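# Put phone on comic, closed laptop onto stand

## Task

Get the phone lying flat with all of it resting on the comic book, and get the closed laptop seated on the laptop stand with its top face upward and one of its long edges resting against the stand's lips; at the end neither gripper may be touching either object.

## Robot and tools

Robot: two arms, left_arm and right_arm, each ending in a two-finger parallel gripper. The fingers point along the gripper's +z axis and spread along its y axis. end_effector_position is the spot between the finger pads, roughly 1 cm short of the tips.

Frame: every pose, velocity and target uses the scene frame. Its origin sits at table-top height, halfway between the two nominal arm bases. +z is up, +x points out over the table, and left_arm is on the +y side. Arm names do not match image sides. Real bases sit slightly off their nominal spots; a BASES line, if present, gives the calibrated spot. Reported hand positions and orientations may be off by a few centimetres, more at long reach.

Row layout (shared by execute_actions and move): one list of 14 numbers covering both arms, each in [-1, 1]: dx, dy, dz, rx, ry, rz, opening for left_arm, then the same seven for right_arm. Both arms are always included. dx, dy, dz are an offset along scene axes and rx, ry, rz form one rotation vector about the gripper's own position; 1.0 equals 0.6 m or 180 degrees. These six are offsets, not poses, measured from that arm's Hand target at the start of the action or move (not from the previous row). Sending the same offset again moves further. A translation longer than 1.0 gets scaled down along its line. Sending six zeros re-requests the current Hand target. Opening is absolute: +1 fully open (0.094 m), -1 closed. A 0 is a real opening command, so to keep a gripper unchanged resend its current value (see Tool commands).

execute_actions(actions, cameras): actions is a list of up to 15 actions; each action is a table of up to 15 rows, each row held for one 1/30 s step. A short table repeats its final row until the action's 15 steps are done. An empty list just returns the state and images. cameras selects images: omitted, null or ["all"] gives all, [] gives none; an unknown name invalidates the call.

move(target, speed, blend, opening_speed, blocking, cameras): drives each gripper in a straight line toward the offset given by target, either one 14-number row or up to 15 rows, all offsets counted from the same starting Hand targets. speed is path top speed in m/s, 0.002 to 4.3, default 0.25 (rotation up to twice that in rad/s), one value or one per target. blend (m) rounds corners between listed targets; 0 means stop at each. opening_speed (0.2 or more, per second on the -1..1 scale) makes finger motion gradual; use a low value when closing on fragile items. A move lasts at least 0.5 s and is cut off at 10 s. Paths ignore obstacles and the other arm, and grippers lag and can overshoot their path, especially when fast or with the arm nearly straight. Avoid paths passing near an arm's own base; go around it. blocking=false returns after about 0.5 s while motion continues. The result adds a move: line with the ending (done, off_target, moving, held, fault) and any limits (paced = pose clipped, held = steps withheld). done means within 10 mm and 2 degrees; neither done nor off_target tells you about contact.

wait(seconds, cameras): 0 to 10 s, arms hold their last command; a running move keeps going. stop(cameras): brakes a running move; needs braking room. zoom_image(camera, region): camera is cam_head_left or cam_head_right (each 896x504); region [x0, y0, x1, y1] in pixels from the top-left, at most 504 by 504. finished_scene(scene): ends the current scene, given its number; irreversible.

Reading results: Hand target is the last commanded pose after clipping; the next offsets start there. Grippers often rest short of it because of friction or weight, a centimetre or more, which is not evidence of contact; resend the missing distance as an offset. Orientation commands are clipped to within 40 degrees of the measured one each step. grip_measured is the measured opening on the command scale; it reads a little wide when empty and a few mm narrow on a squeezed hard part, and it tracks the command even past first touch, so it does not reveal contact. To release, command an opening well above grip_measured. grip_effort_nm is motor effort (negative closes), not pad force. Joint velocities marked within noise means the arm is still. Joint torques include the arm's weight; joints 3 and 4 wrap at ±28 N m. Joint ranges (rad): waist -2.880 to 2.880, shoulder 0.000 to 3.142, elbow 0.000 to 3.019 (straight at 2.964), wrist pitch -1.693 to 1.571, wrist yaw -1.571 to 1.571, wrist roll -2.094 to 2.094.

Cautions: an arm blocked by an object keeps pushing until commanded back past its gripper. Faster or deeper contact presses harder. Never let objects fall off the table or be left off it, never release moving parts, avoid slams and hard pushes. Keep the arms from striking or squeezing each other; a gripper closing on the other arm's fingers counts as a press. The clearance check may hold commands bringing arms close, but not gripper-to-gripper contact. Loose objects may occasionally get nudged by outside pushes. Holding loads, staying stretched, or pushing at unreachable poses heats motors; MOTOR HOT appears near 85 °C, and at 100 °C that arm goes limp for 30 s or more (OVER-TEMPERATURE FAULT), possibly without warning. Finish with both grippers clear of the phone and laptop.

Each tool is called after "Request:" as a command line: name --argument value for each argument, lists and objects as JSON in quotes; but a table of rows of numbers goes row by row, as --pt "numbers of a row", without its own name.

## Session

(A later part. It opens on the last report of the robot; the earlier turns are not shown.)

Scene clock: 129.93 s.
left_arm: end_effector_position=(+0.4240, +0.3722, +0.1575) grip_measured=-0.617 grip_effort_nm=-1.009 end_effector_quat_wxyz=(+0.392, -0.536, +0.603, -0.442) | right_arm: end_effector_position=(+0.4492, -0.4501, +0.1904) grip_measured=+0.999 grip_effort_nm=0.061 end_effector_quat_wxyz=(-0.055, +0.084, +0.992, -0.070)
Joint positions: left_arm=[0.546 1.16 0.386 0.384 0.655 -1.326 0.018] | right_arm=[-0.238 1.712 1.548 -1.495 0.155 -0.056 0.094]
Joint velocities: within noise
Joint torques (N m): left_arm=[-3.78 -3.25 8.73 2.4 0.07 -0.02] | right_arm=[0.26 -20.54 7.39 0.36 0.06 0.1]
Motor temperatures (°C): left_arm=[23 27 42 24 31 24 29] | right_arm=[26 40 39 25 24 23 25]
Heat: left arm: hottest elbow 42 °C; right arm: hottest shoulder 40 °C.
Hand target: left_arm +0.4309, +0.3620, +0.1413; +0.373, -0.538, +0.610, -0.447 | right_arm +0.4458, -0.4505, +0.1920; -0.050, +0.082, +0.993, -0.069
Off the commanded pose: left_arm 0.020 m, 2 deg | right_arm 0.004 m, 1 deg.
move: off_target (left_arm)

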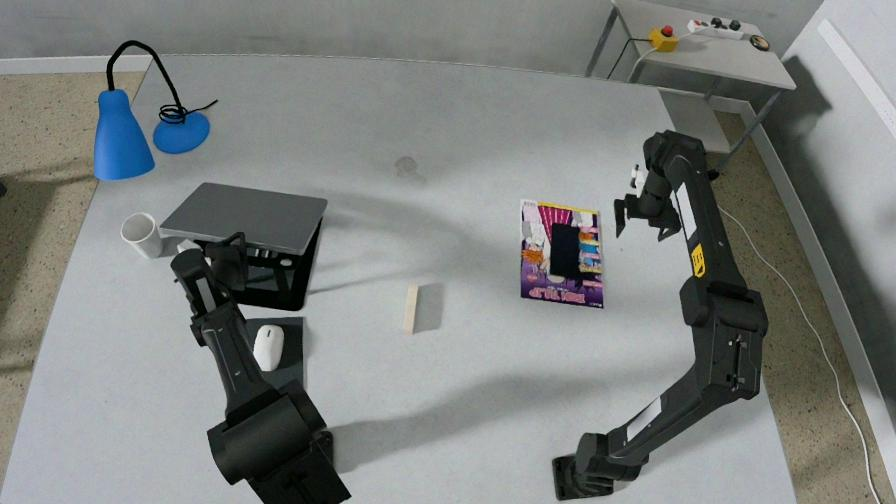

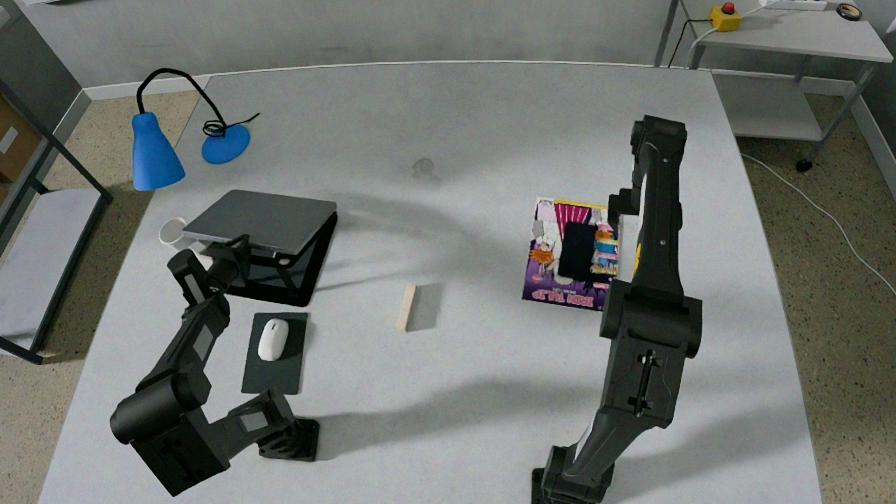

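Request:
move --pt "-0.07 -0.0 0.09 0.0045 0.033 0 -0.95 0 0 0 0 0 0 1" --pt "-0.065 -0.03 0.03 0.009 0.066 0 -0.95 0 0 0 0 0 0 1" --pt "-0.055 -0.03 0.005 0.009 0.066 0 -0.95 0 0 0 0 0 0 1" --speed '[0.15,0.15,0.1]'

Request:
zoom_image --camera "cam_head_left" --region '[150, 130, 400, 330]'

Request:
zoom_image --camera "cam_head_right" --region '[150, 130, 400, 330]'

Scene clock: 137.63 s.
left_arm: end_effector_position=(+0.3924, +0.3447, +0.1508) grip_measured=-0.634 grip_effort_nm=-1.004 end_effector_quat_wxyz=(+0.328, -0.570, +0.649, -0.382) | right_arm: end_effector_position=(+0.4492, -0.4501, +0.1904) grip_measured=+0.999 grip_effort_nm=0.061 end_effector_quat_wxyz=(-0.055, +0.084, +0.992, -0.070)
Joint positions: left_arm=[0.496 0.965 0.409 -0.068 0.568 -1.212 0.017] | right_arm=[-0.238 1.712 1.548 -1.495 0.155 -0.056 0.094]
Joint velocities: within noise
Joint torques (N m): left_arm=[-1.79 -2.43 11.25 1.31 -0.05 0.04] | right_arm=[0.15 -20.6 7.38 0.34 0.07 0.1]
Motor temperatures (°C): left_arm=[23 27 41 24 31 24 29] | right_arm=[26 40 39 25 24 23 25]
Heat: left arm: hottest elbow 41 °C; right arm: hottest shoulder 40 °C.
Hand target: left_arm +0.3980, +0.3441, +0.1444; +0.315, -0.576, +0.651, -0.380 | right_arm +0.4458, -0.4505, +0.1920; -0.050, +0.082, +0.993, -0.069
Off the commanded pose: left_arm 0.009 m, 2 deg | right_arm 0.004 m, 1 deg.
move: done

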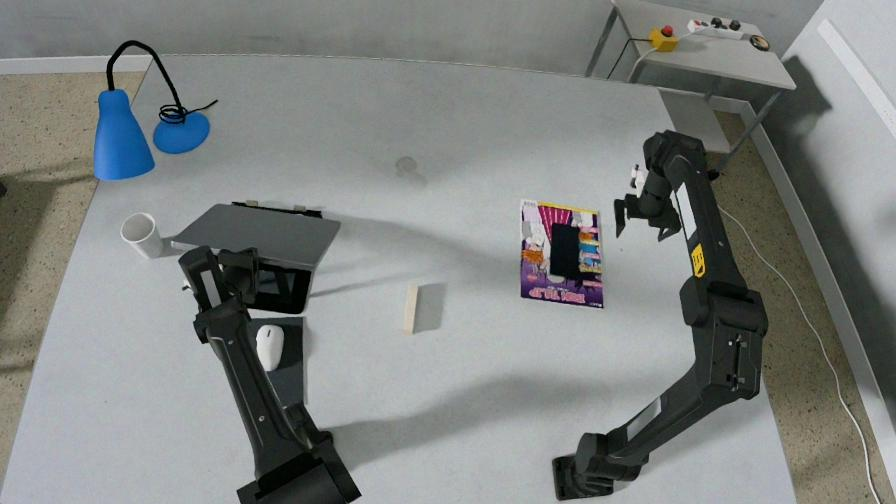

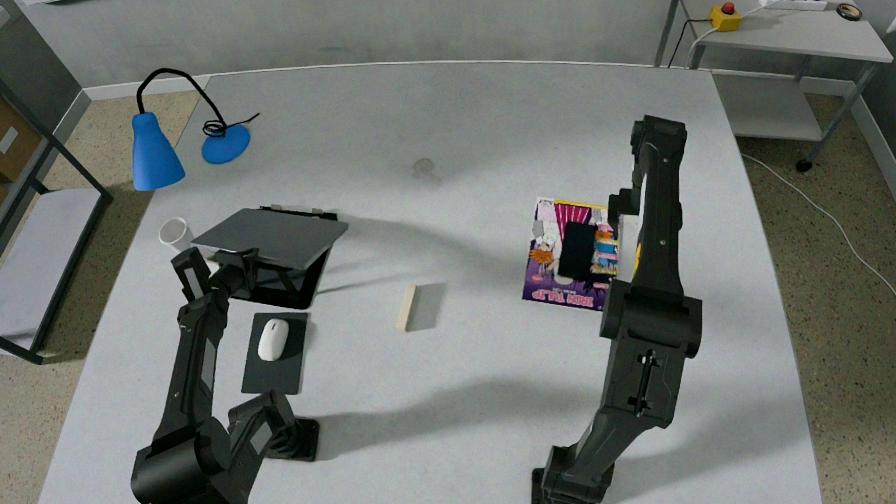

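Scaled by 2.016.

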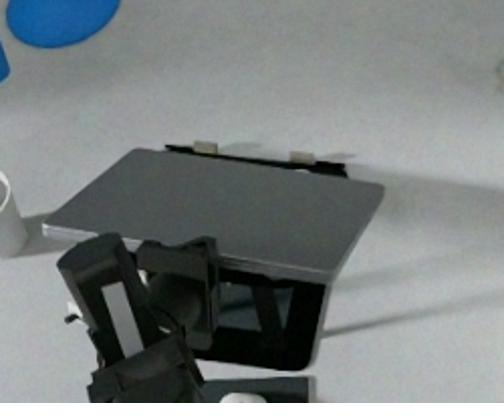

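Scaled by 2.016.

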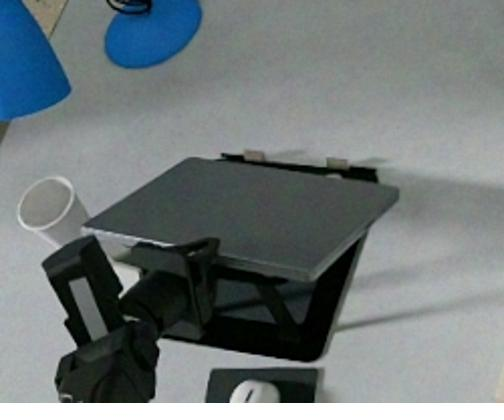

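Request:
move --pt "0.04 -0.005 -0.025 0 0 0.011 -0.95 0 0 0 0 0 0 1" --speed 0.06

Request:
zoom_image --camera "cam_head_left" --region '[150, 130, 400, 330]'

Request:
zoom_image --camera "cam_head_right" --region '[150, 130, 400, 330]'

Scene clock: 141.83 s.
left_arm: end_effector_position=(+0.4167, +0.3452, +0.1457) grip_measured=-0.634 grip_effort_nm=-1.009 end_effector_quat_wxyz=(+0.341, -0.579, +0.638, -0.375) | right_arm: end_effector_position=(+0.4492, -0.4501, +0.1904) grip_measured=+0.999 grip_effort_nm=0.066 end_effector_quat_wxyz=(-0.055, +0.084, +0.992, -0.070)
Joint positions: left_arm=[0.432 1.047 0.425 0.042 0.48 -1.276 0.017] | right_arm=[-0.238 1.712 1.548 -1.495 0.155 -0.056 0.094]
Joint velocities: within noise
Joint torques (N m): left_arm=[-2.78 -2.37 9.84 2.21 0.11 -0.04] | right_arm=[0.26 -20.54 7.39 0.34 0.06 0.1]
Motor temperatures (°C): left_arm=[23 27 41 24 30 24 29] | right_arm=[26 40 39 25 24 23 25]
Heat: left arm: hottest elbow 41 °C; right arm: hottest shoulder 40 °C.
Hand target: left_arm +0.4220, +0.3410, +0.1293; +0.322, -0.587, +0.641, -0.375 | right_arm +0.4458, -0.4505, +0.1920; -0.050, +0.082, +0.993, -0.069
Off the commanded pose: left_arm 0.018 m, 2 deg | right_arm 0.004 m, 1 deg.
move: off_target (left_arm)

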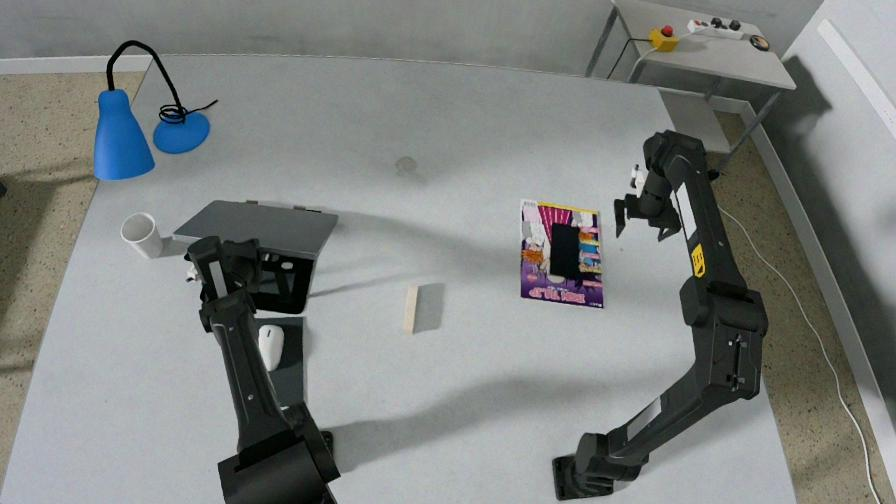

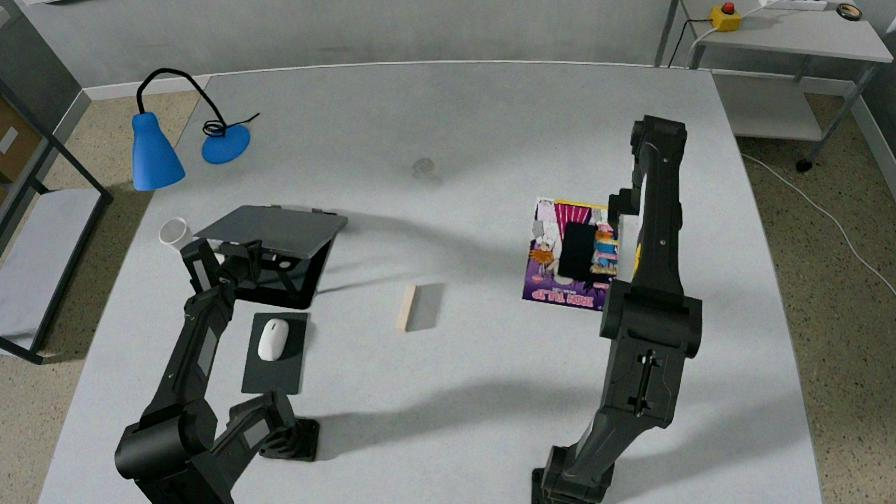

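Scaled by 2.016.

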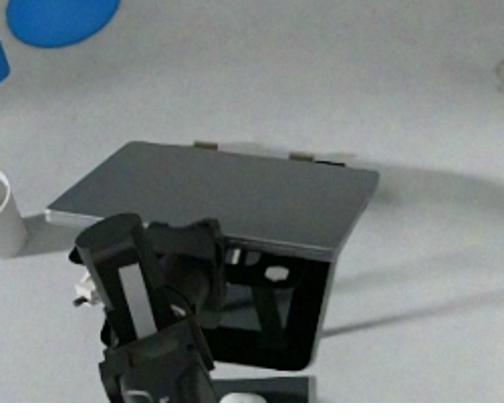

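Scaled by 2.016.

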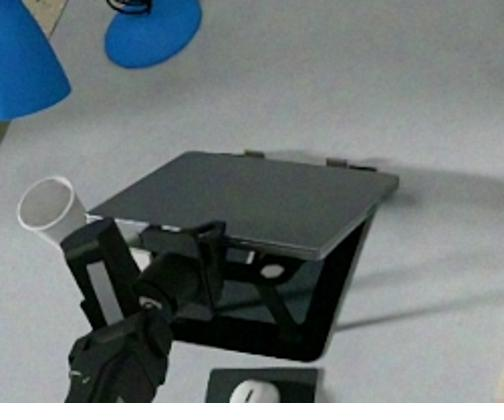

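Request:
move --pt "0.0 0 0 0 0 0 -0.35 0 0 0 0 0 0 1" --pt "-0.13 0.015 0.045 0 0 0 -0.35 0 0 0 0 0 0 1" --speed '[0.1,0.2]' --opening_speed 0.5

Request:
zoom_image --camera "cam_head_left" --region '[150, 130, 400, 330]'

Request:
zoom_image --camera "cam_head_right" --region '[150, 130, 400, 330]'

Request:
zoom_image --camera "cam_head_left" --region '[240, 190, 340, 250]'

Scene clock: 149.33 s.
left_arm: end_effector_position=(+0.3478, +0.3475, +0.1563) grip_measured=-0.352 grip_effort_nm=0.129 end_effector_quat_wxyz=(+0.318, -0.586, +0.642, -0.378) | right_arm: end_effector_position=(+0.4492, -0.4501, +0.1904) grip_measured=+0.999 grip_effort_nm=0.066 end_effector_quat_wxyz=(-0.055, +0.084, +0.992, -0.070)
Joint positions: left_arm=[0.602 0.798 0.373 -0.265 0.635 -1.157 0.03] | right_arm=[-0.238 1.712 1.548 -1.495 0.155 -0.056 0.094]
Joint velocities: within noise
Joint torques (N m): left_arm=[-0.91 -4.6 10.14 1.22 0.27 0.13] | right_arm=[0.26 -20.66 7.42 0.35 0.06 0.11]
Motor temperatures (°C): left_arm=[23 27 40 24 30 24 29] | right_arm=[26 41 39 25 24 23 25]
Heat: left arm: hottest elbow 40 °C; right arm: hottest shoulder 41 °C.
Hand target: left_arm +0.3439, +0.3500, +0.1563; +0.322, -0.587, +0.641, -0.375 | right_arm +0.4458, -0.4505, +0.1920; -0.050, +0.082, +0.993, -0.069
Off the commanded pose: left_arm 0.005 m, 1 deg | right_arm 0.004 m, 1 deg.
move: done

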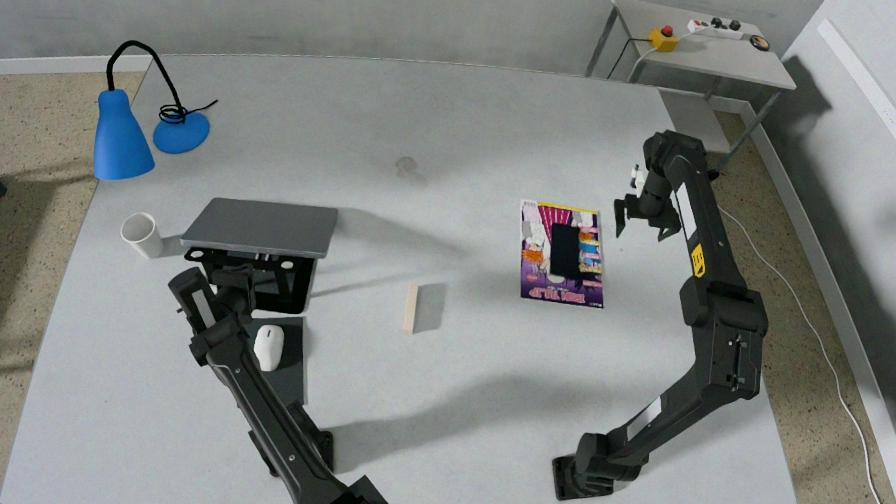

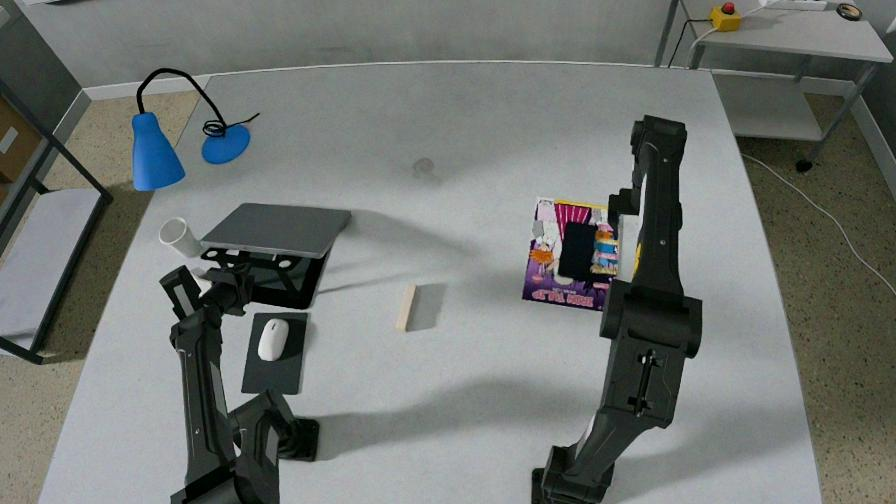

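Scaled by 2.016.

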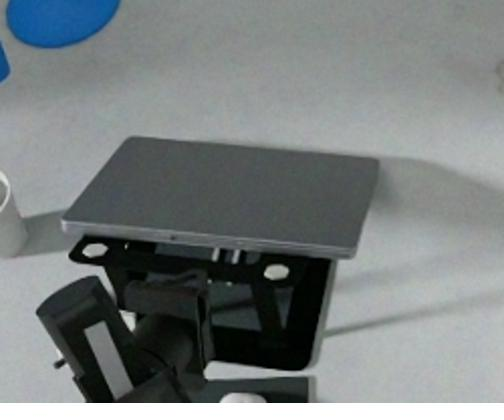

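Scaled by 2.016.

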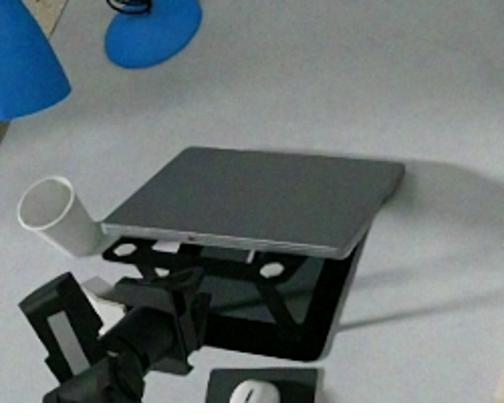

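Scaled by 5.040.

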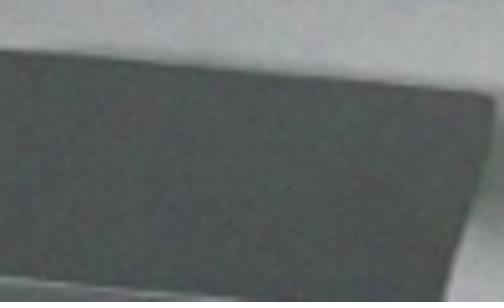

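Request:
move --pt "0.025 0.037 0.0 0 0 0 -1 0 0 0 0 0 0 1" --pt "0.115 0.032 -0.02 0 0 0 -1 0 0 0 0 0 0 1" --speed '[0.15,0.06]'

Request:
zoom_image --camera "cam_head_left" --region '[150, 130, 400, 330]'

Request:
zoom_image --camera "cam_head_right" --region '[150, 130, 400, 330]'

Scene clock: 167.47 s.
left_arm: end_effector_position=(+0.3855, +0.3589, +0.1150) grip_measured=-0.981 grip_effort_nm=-1.009 end_effector_quat_wxyz=(+0.294, -0.606, +0.642, -0.366) | right_arm: end_effector_position=(+0.4492, -0.4501, +0.1904) grip_measured=+0.999 grip_effort_nm=0.066 end_effector_quat_wxyz=(-0.055, +0.084, +0.992, -0.070)
Joint positions: left_arm=[0.54 1.06 0.401 -0.067 0.569 -1.205 0.001] | right_arm=[-0.238 1.712 1.548 -1.495 0.155 -0.056 0.094]
Joint velocities: within noise
Joint torques (N m): left_arm=[-2.49 -5.66 15.73 2.36 0.1 0.03] | right_arm=[0.21 -20.66 7.39 0.32 0.06 0.1]
Motor temperatures (°C): left_arm=[23 26 38 24 30 24 28] | right_arm=[26 41 38 25 24 23 25]
Heat: left arm: hottest elbow 38 °C; right arm: hottest shoulder 41 °C.
Hand target: left_arm +0.4129, +0.3693, +0.1444; -0.322, +0.587, -0.641, +0.375 | right_arm +0.4458, -0.4505, +0.1920; -0.050, +0.082, +0.993, -0.069
Off the commanded pose: left_arm 0.041 m, 4 deg | right_arm 0.004 m, 1 deg.
move: off_target (left_arm)

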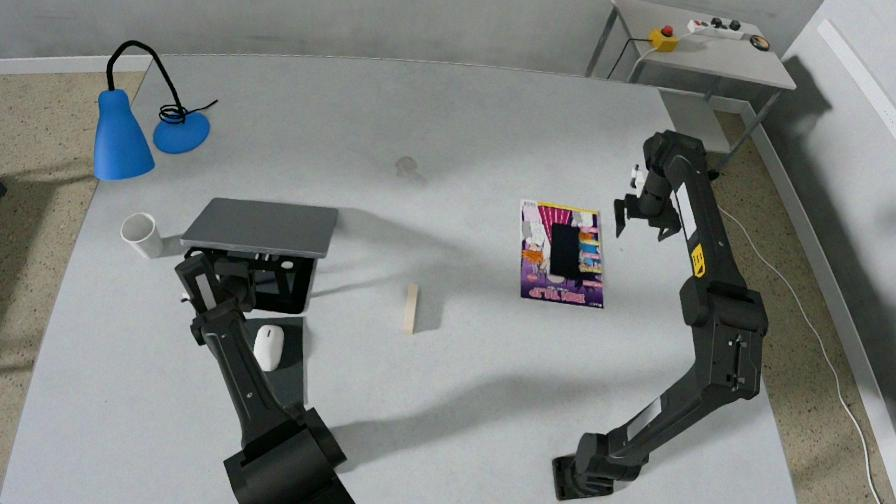

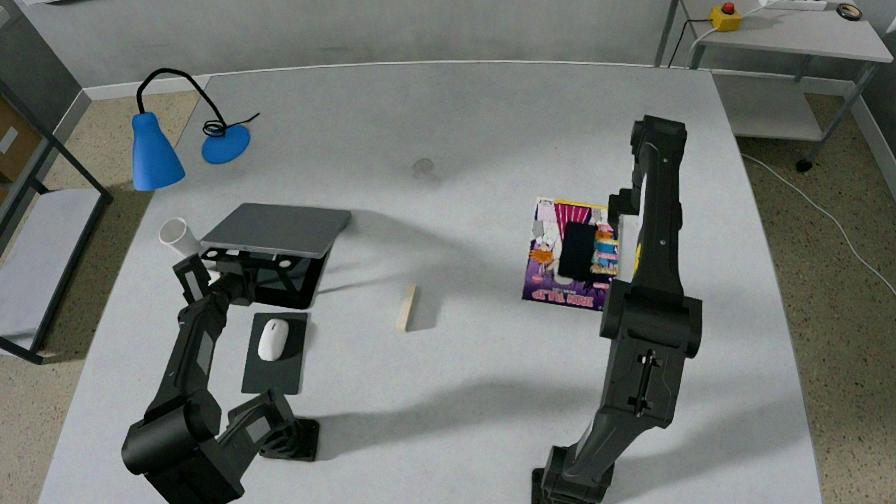

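Scaled by 2.016.

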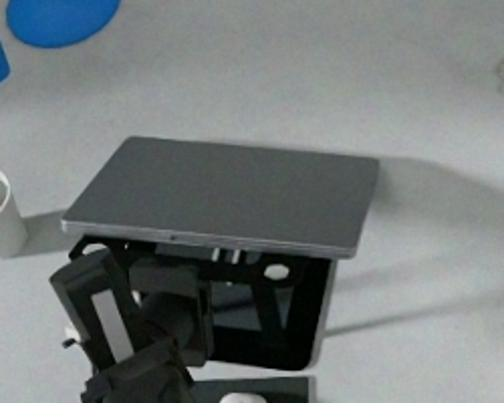

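Scaled by 2.016.

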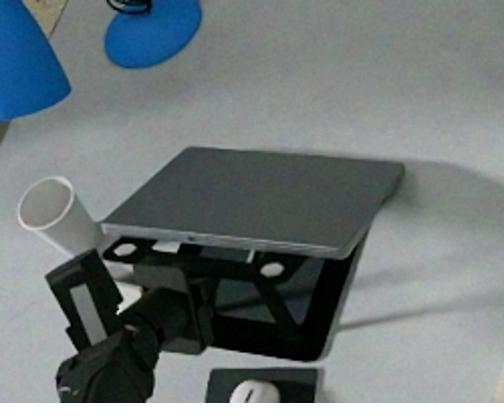

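Request:
move --pt "-0.12 0 -0.05 0 0 0 -1 0 0 0 0 0 0 1" --pt "-0.11 0 0.04 0 0 0 -1 0 0 0 0 0 0 1" --pt "-0.04 0 0.018 0 0 0 -1 0 0 0 0 0 0 1" --pt "-0.015 0 0.014 0 0 0 -1 0 0 0 0 0 0 1" --speed '[0.12,0.15,0.12,0.05]'

Request:
zoom_image --camera "cam_head_left" --region '[150, 130, 400, 330]'

Request:
zoom_image --camera "cam_head_right" --region '[150, 130, 400, 330]'

Scene clock: 175.93 s.
left_arm: end_effector_position=(+0.3769, +0.3584, +0.1220) grip_measured=-0.981 grip_effort_nm=-0.999 end_effector_quat_wxyz=(-0.293, +0.606, -0.642, +0.367) | right_arm: end_effector_position=(+0.4492, -0.4501, +0.1904) grip_measured=+0.999 grip_effort_nm=0.056 end_effector_quat_wxyz=(-0.055, +0.084, +0.992, -0.070)
Joint positions: left_arm=[0.558 1.012 0.399 -0.121 0.584 -1.192 0.001] | right_arm=[-0.238 1.712 1.548 -1.495 0.155 -0.056 0.094]
Joint velocities: within noise
Joint torques (N m): left_arm=[-2.67 -5.71 15.83 2.03 0.1 -0.03] | right_arm=[0.21 -20.6 7.42 0.34 0.06 0.1]
Motor temperatures (°C): left_arm=[23 26 39 24 29 24 28] | right_arm=[26 41 38 25 24 23 25]
Heat: left arm: hottest elbow 39 °C; right arm: hottest shoulder 41 °C.
Hand target: left_arm +0.4039, +0.3692, +0.1527; -0.322, +0.587, -0.641, +0.375 | right_arm +0.4458, -0.4505, +0.1920; -0.050, +0.082, +0.993, -0.069
Off the commanded pose: left_arm 0.042 m, 4 deg | right_arm 0.004 m, 1 deg.
move: off_target (left_arm)

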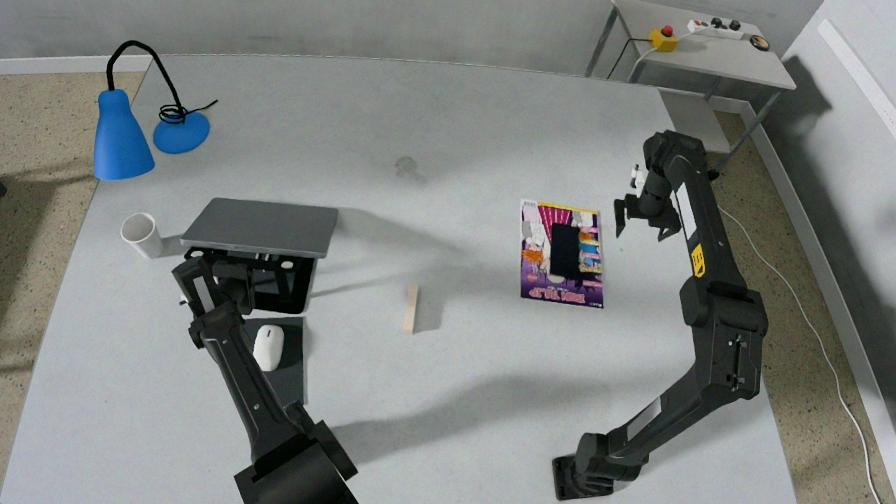

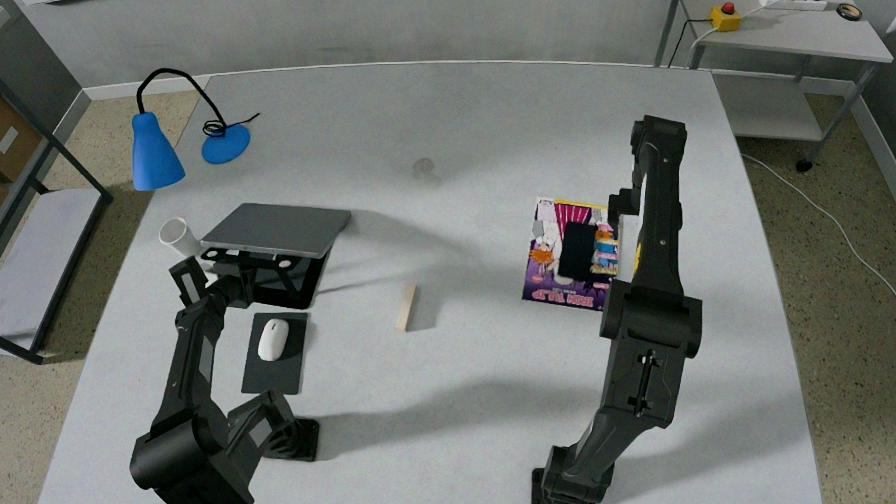

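Scaled by 2.016.

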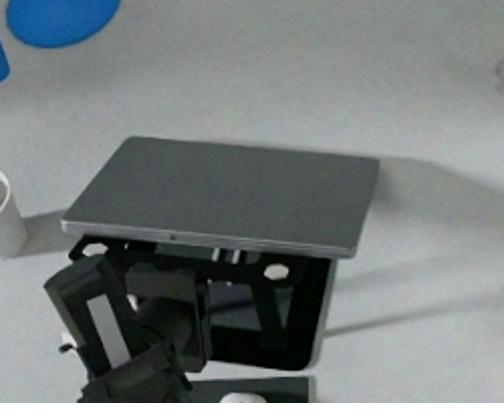

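Scaled by 2.016.

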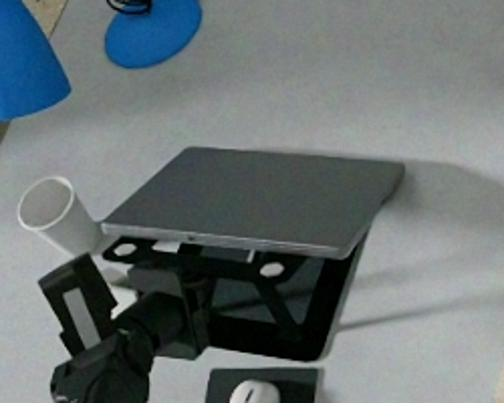

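Request:
move --pt "-0.06 0 -0.088 0 0 0 -1 0 0 0 0 0 0 1" --pt "-0.17 0 -0.07 0 0 0 -1 0 0 0 0 0 0 1" --pt "-0.16 0 0.08 0 0 0 -1 0 0 0 0 0 0 1" --speed '[0.15,0.2,0.2]'

Request:
zoom_image --camera "cam_head_left" --region '[160, 170, 360, 320]'

Request:
zoom_image --camera "cam_head_right" --region '[180, 180, 380, 320]'

Request:
zoom_image --camera "cam_head_right" --region '[260, 195, 360, 250]'

Scene clock: 183.93 s.
left_arm: end_effector_position=(+0.2984, +0.3534, +0.1655) grip_measured=-0.981 grip_effort_nm=-0.989 end_effector_quat_wxyz=(+0.289, -0.602, +0.640, -0.379) | right_arm: end_effector_position=(+0.4492, -0.4501, +0.1904) grip_measured=+0.999 grip_effort_nm=0.066 end_effector_quat_wxyz=(-0.055, +0.084, +0.992, -0.070)
Joint positions: left_arm=[0.793 0.674 0.397 -0.589 0.774 -0.986 0.001] | right_arm=[-0.238 1.712 1.548 -1.495 0.155 -0.056 0.094]
Joint velocities: within noise
Joint torques (N m): left_arm=[-0.09 -3.02 17.28 1.01 0.47 0.17] | right_arm=[0.21 -20.66 7.39 0.34 0.05 0.1]
Motor temperatures (°C): left_arm=[23 26 40 24 29 24 29] | right_arm=[26 41 38 25 24 23 25]
Heat: left arm: hottest elbow 40 °C; right arm: hottest shoulder 41 °C.
Hand target: left_arm +0.3079, +0.3693, +0.2008; -0.322, +0.587, -0.641, +0.375 | right_arm +0.4458, -0.4505, +0.1920; -0.050, +0.082, +0.993, -0.069
Off the commanded pose: left_arm 0.040 m, 4 deg | right_arm 0.004 m, 1 deg.
move: off_target (left_arm)

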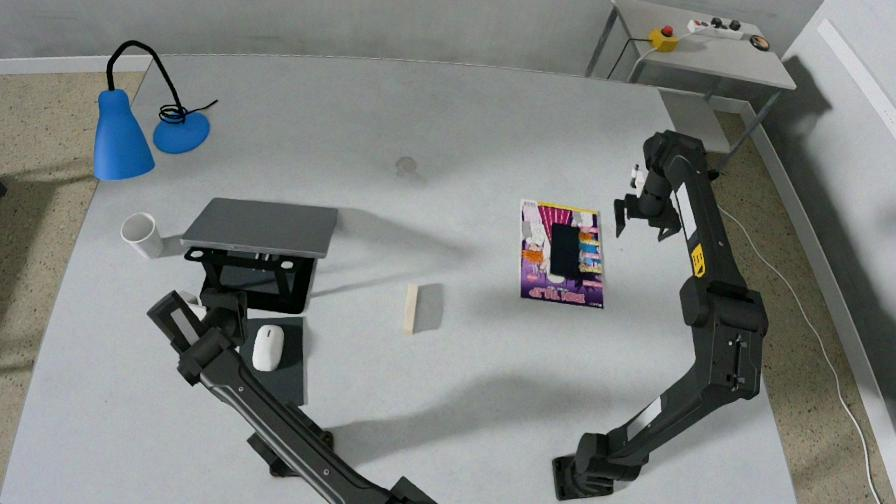

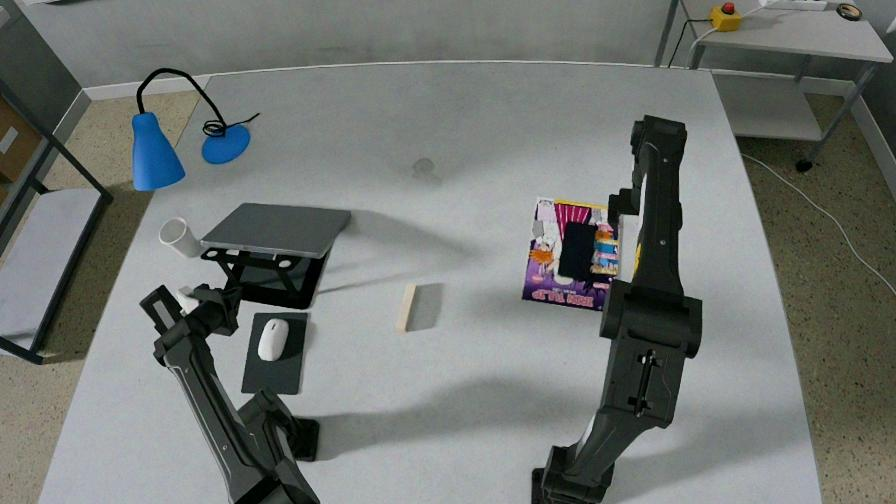

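Scaled by 2.520.

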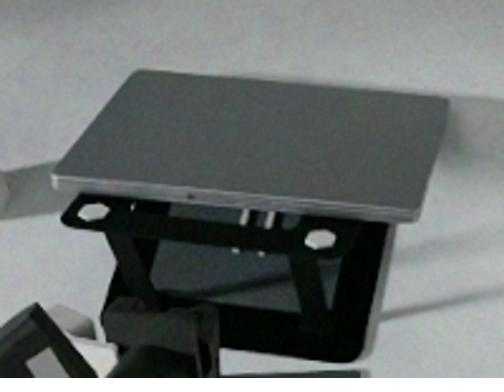

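Scaled by 2.520.

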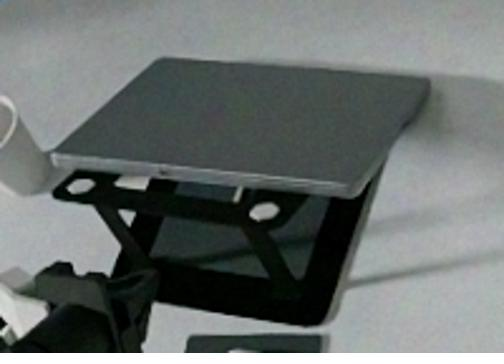

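Scaled by 5.040.

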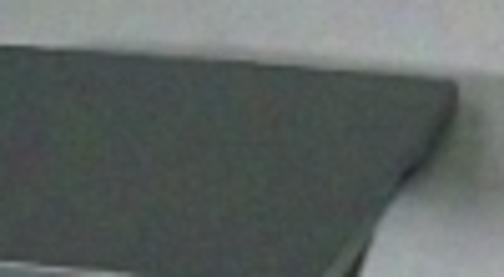

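Request:
move --pt "-0.013 0.068 0.04 0 0 0 -1 0 0 0 0 0 0 1" --pt "0.095 0.068 -0.02 0 0 0 -1 0 0 0 0 0 0 1" --pt "0.153 0.068 -0.064 0 0 0 -1 0 0 0 0 0 0 1" --pt "0.195 0.065 -0.075 0 0 0 -1 0 0 0 0 0 0 1" --speed '[0.2,0.2,0.12,0.06]'

Request:
zoom_image --camera "cam_head_left" --region '[160, 170, 360, 320]'

Request:
zoom_image --camera "cam_head_right" --region '[180, 180, 380, 320]'

Scene clock: 195.60 s.
left_arm: end_effector_position=(+0.4071, +0.4008, +0.1418) grip_measured=-0.981 grip_effort_nm=-0.989 end_effector_quat_wxyz=(+0.312, -0.593, +0.643, -0.372) | right_arm: end_effector_position=(+0.4492, -0.4501, +0.1904) grip_measured=+0.999 grip_effort_nm=0.066 end_effector_quat_wxyz=(-0.055, +0.084, +0.992, -0.070)
Joint positions: left_arm=[0.624 1.137 0.519 -0.103 0.64 -1.136 0.001] | right_arm=[-0.238 1.712 1.548 -1.495 0.155 -0.056 0.094]
Joint velocities: within noise
Joint torques (N m): left_arm=[-2.49 -5.36 14.01 1.84 -0.01 -0.1] | right_arm=[0.26 -20.66 7.41 0.34 0.06 0.1]
Motor temperatures (°C): left_arm=[23 26 41 24 29 24 29] | right_arm=[26 41 38 25 24 23 25]
Heat: left arm: hottest elbow 41 °C; right arm: hottest shoulder 41 °C.
Hand target: left_arm +0.4249, +0.4082, +0.1558; -0.322, +0.587, -0.641, +0.375 | right_arm +0.4458, -0.4505, +0.1920; -0.050, +0.082, +0.993, -0.069
Off the commanded pose: left_arm 0.024 m, 1 deg | right_arm 0.004 m, 1 deg.
move: off_target (left_arm)

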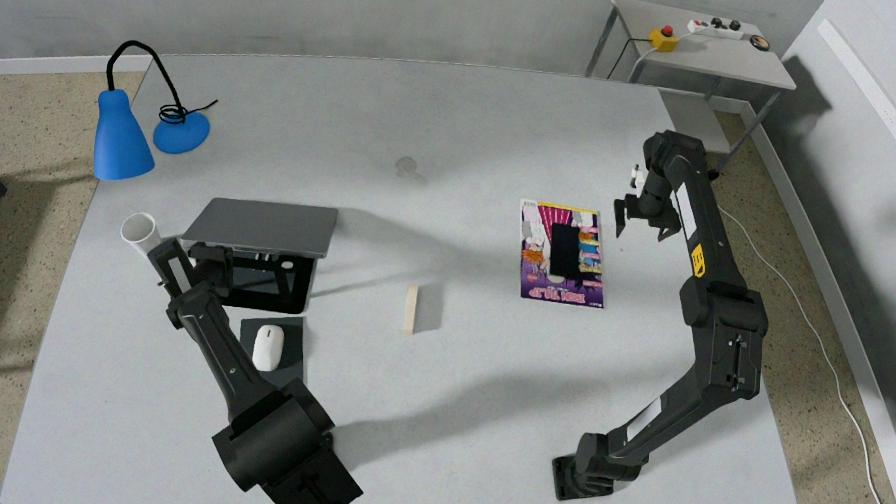

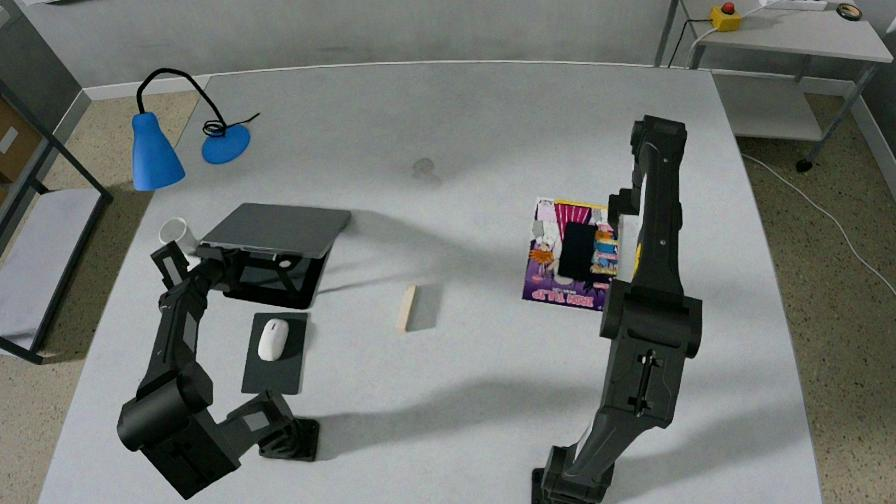

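Scaled by 2.520.

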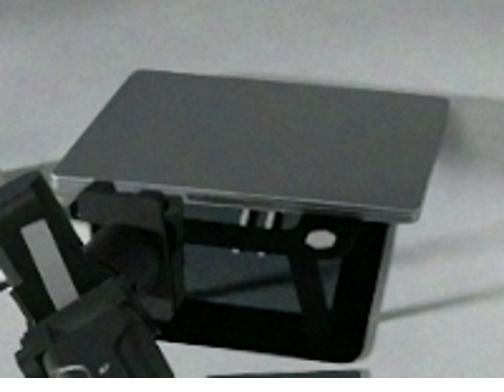

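Scaled by 2.520.

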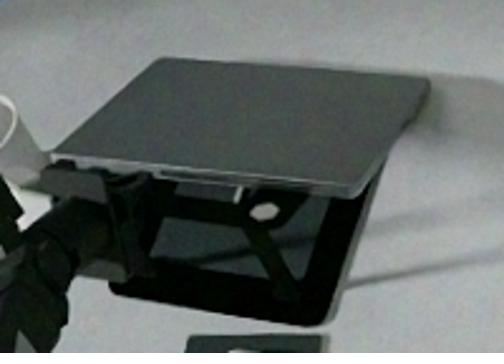

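Request:
move --pt "0.06 -0.005 0.01 0 0 0 -1 0 0 0 0 0 0 1" --speed 0.08

Request:
zoom_image --camera "cam_head_left" --region '[160, 170, 360, 320]'

Request:
zoom_image --camera "cam_head_right" --region '[180, 180, 380, 320]'

Scene clock: 200.63 s.
left_arm: end_effector_position=(+0.4255, +0.4076, +0.1390) grip_measured=-0.981 grip_effort_nm=-0.994 end_effector_quat_wxyz=(-0.309, +0.611, -0.635, +0.358) | right_arm: end_effector_position=(+0.4492, -0.4501, +0.1904) grip_measured=+0.999 grip_effort_nm=0.066 end_effector_quat_wxyz=(-0.055, +0.084, +0.992, -0.070)
Joint positions: left_arm=[0.588 1.19 0.562 -0.091 0.574 -1.182 0.001] | right_arm=[-0.238 1.712 1.548 -1.495 0.155 -0.056 0.094]
Joint velocities: within noise
Joint torques (N m): left_arm=[-5.36 -5.48 15.99 2.66 0.38 -0.11] | right_arm=[0.21 -20.6 7.39 0.35 0.06 0.1]
Motor temperatures (°C): left_arm=[23 26 41 24 29 24 29] | right_arm=[26 41 38 25 24 23 25]
Heat: left arm: hottest elbow 41 °C; right arm: hottest shoulder 41 °C.
Hand target: left_arm +0.4609, +0.4053, +0.1616; -0.322, +0.587, -0.641, +0.375 | right_arm +0.4458, -0.4505, +0.1920; -0.050, +0.082, +0.993, -0.069
Off the commanded pose: left_arm 0.042 m, 4 deg | right_arm 0.004 m, 1 deg.
move: off_target (left_arm)

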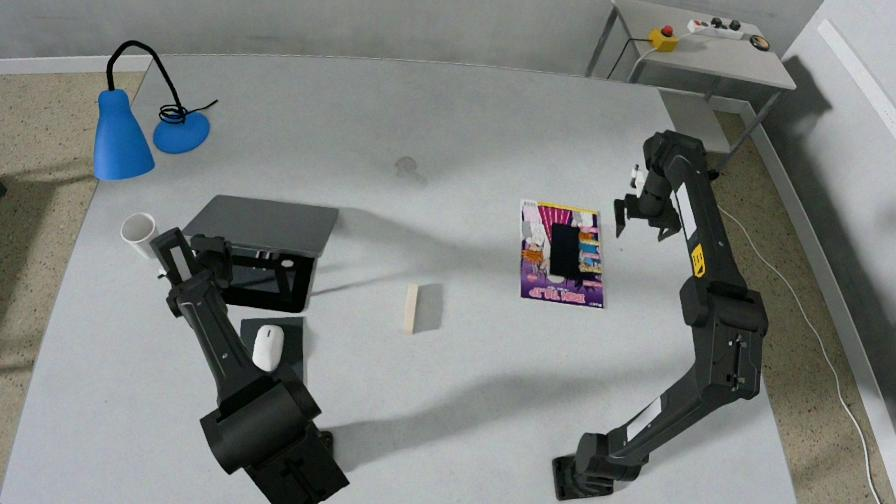

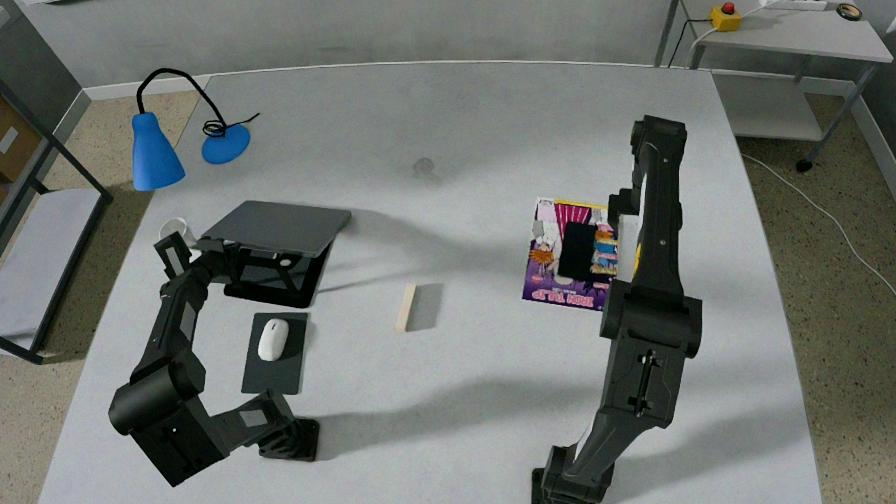

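Scaled by 2.520.

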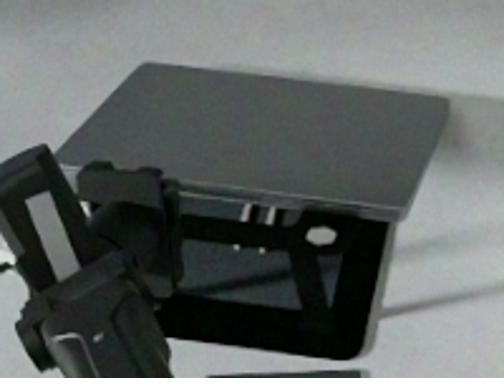

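Scaled by 2.520.

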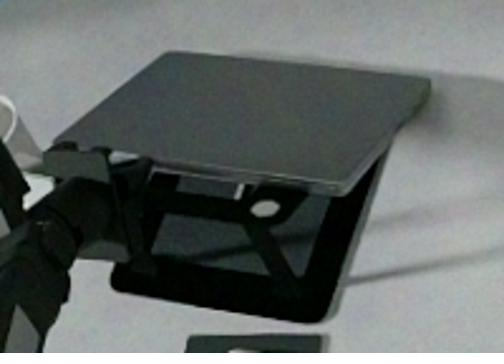

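Request:
move --pt "-0.13 0.005 -0.035 0 0 0 -1 0 0 0 0 0 0 1" --pt "-0.24 0.0 0.0 0 0 0 -1 0 0 0 0 0 0 1" --speed 0.2

Request:
zoom_image --camera "cam_head_left" --region '[160, 170, 360, 320]'

Request:
zoom_image --camera "cam_head_right" --region '[180, 180, 380, 320]'

Scene clock: 206.10 s.
left_arm: end_effector_position=(+0.3192, +0.4013, +0.1567) grip_measured=-0.981 grip_effort_nm=-0.989 end_effector_quat_wxyz=(+0.314, -0.589, +0.642, -0.378) | right_arm: end_effector_position=(+0.4492, -0.4501, +0.1904) grip_measured=+0.999 grip_effort_nm=0.061 end_effector_quat_wxyz=(-0.055, +0.084, +0.992, -0.070)
Joint positions: left_arm=[0.87 0.891 0.443 -0.421 0.827 -0.904 0.001] | right_arm=[-0.238 1.712 1.548 -1.495 0.155 -0.056 0.094]
Joint velocities: within noise
Joint torques (N m): left_arm=[-0.67 -6.3 10.71 1.07 0.44 0.17] | right_arm=[0.21 -20.66 7.39 0.34 0.06 0.09]
Motor temperatures (°C): left_arm=[23 26 41 24 29 24 29] | right_arm=[26 41 38 25 24 23 25]
Heat: left arm: hottest elbow 41 °C; right arm: hottest shoulder 41 °C.
Hand target: left_arm +0.3169, +0.4052, +0.1616; -0.322, +0.587, -0.641, +0.375 | right_arm +0.4458, -0.4505, +0.1920; -0.050, +0.082, +0.993, -0.069
Off the commanded pose: left_arm 0.007 m, 1 deg | right_arm 0.004 m, 1 deg.
move: done

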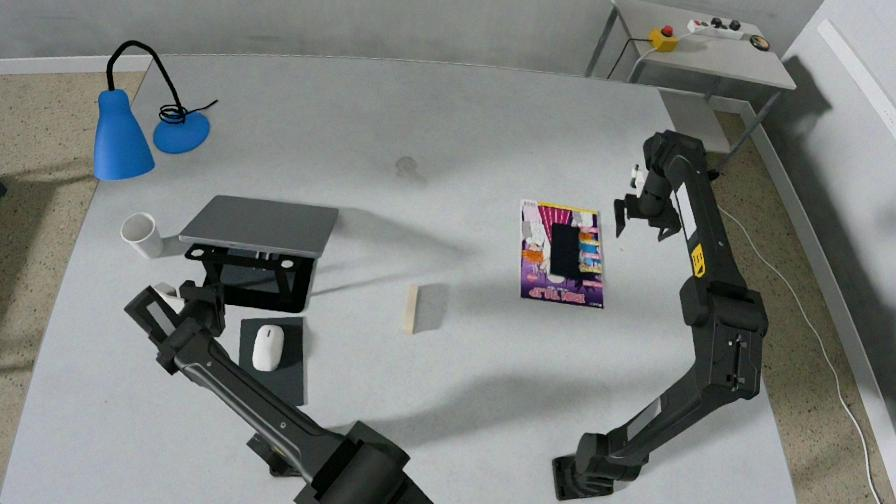

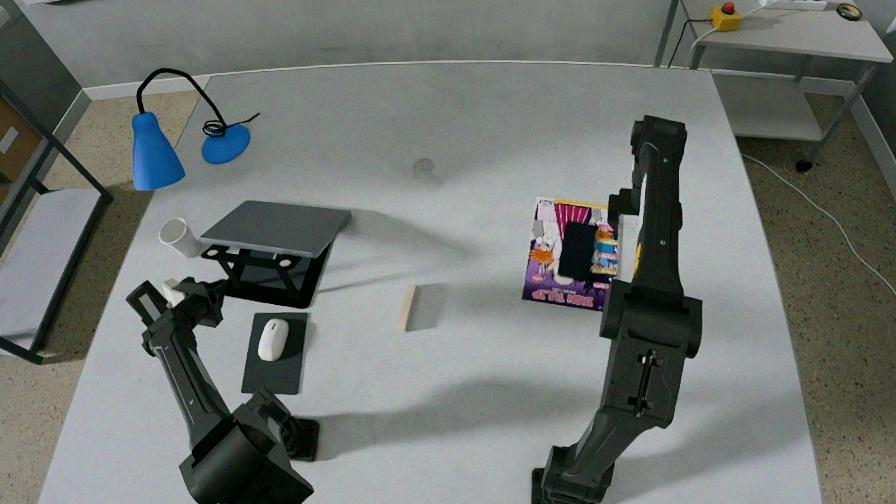

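Scaled by 2.520.

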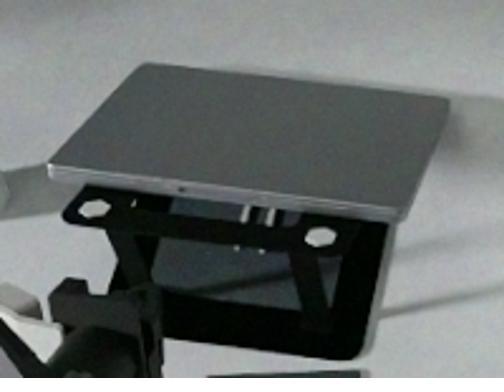

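Scaled by 2.520.

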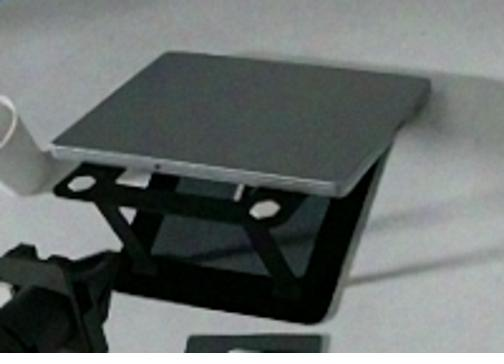

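Request:
finished_scene --scene 2

The scene is finished: the task was done.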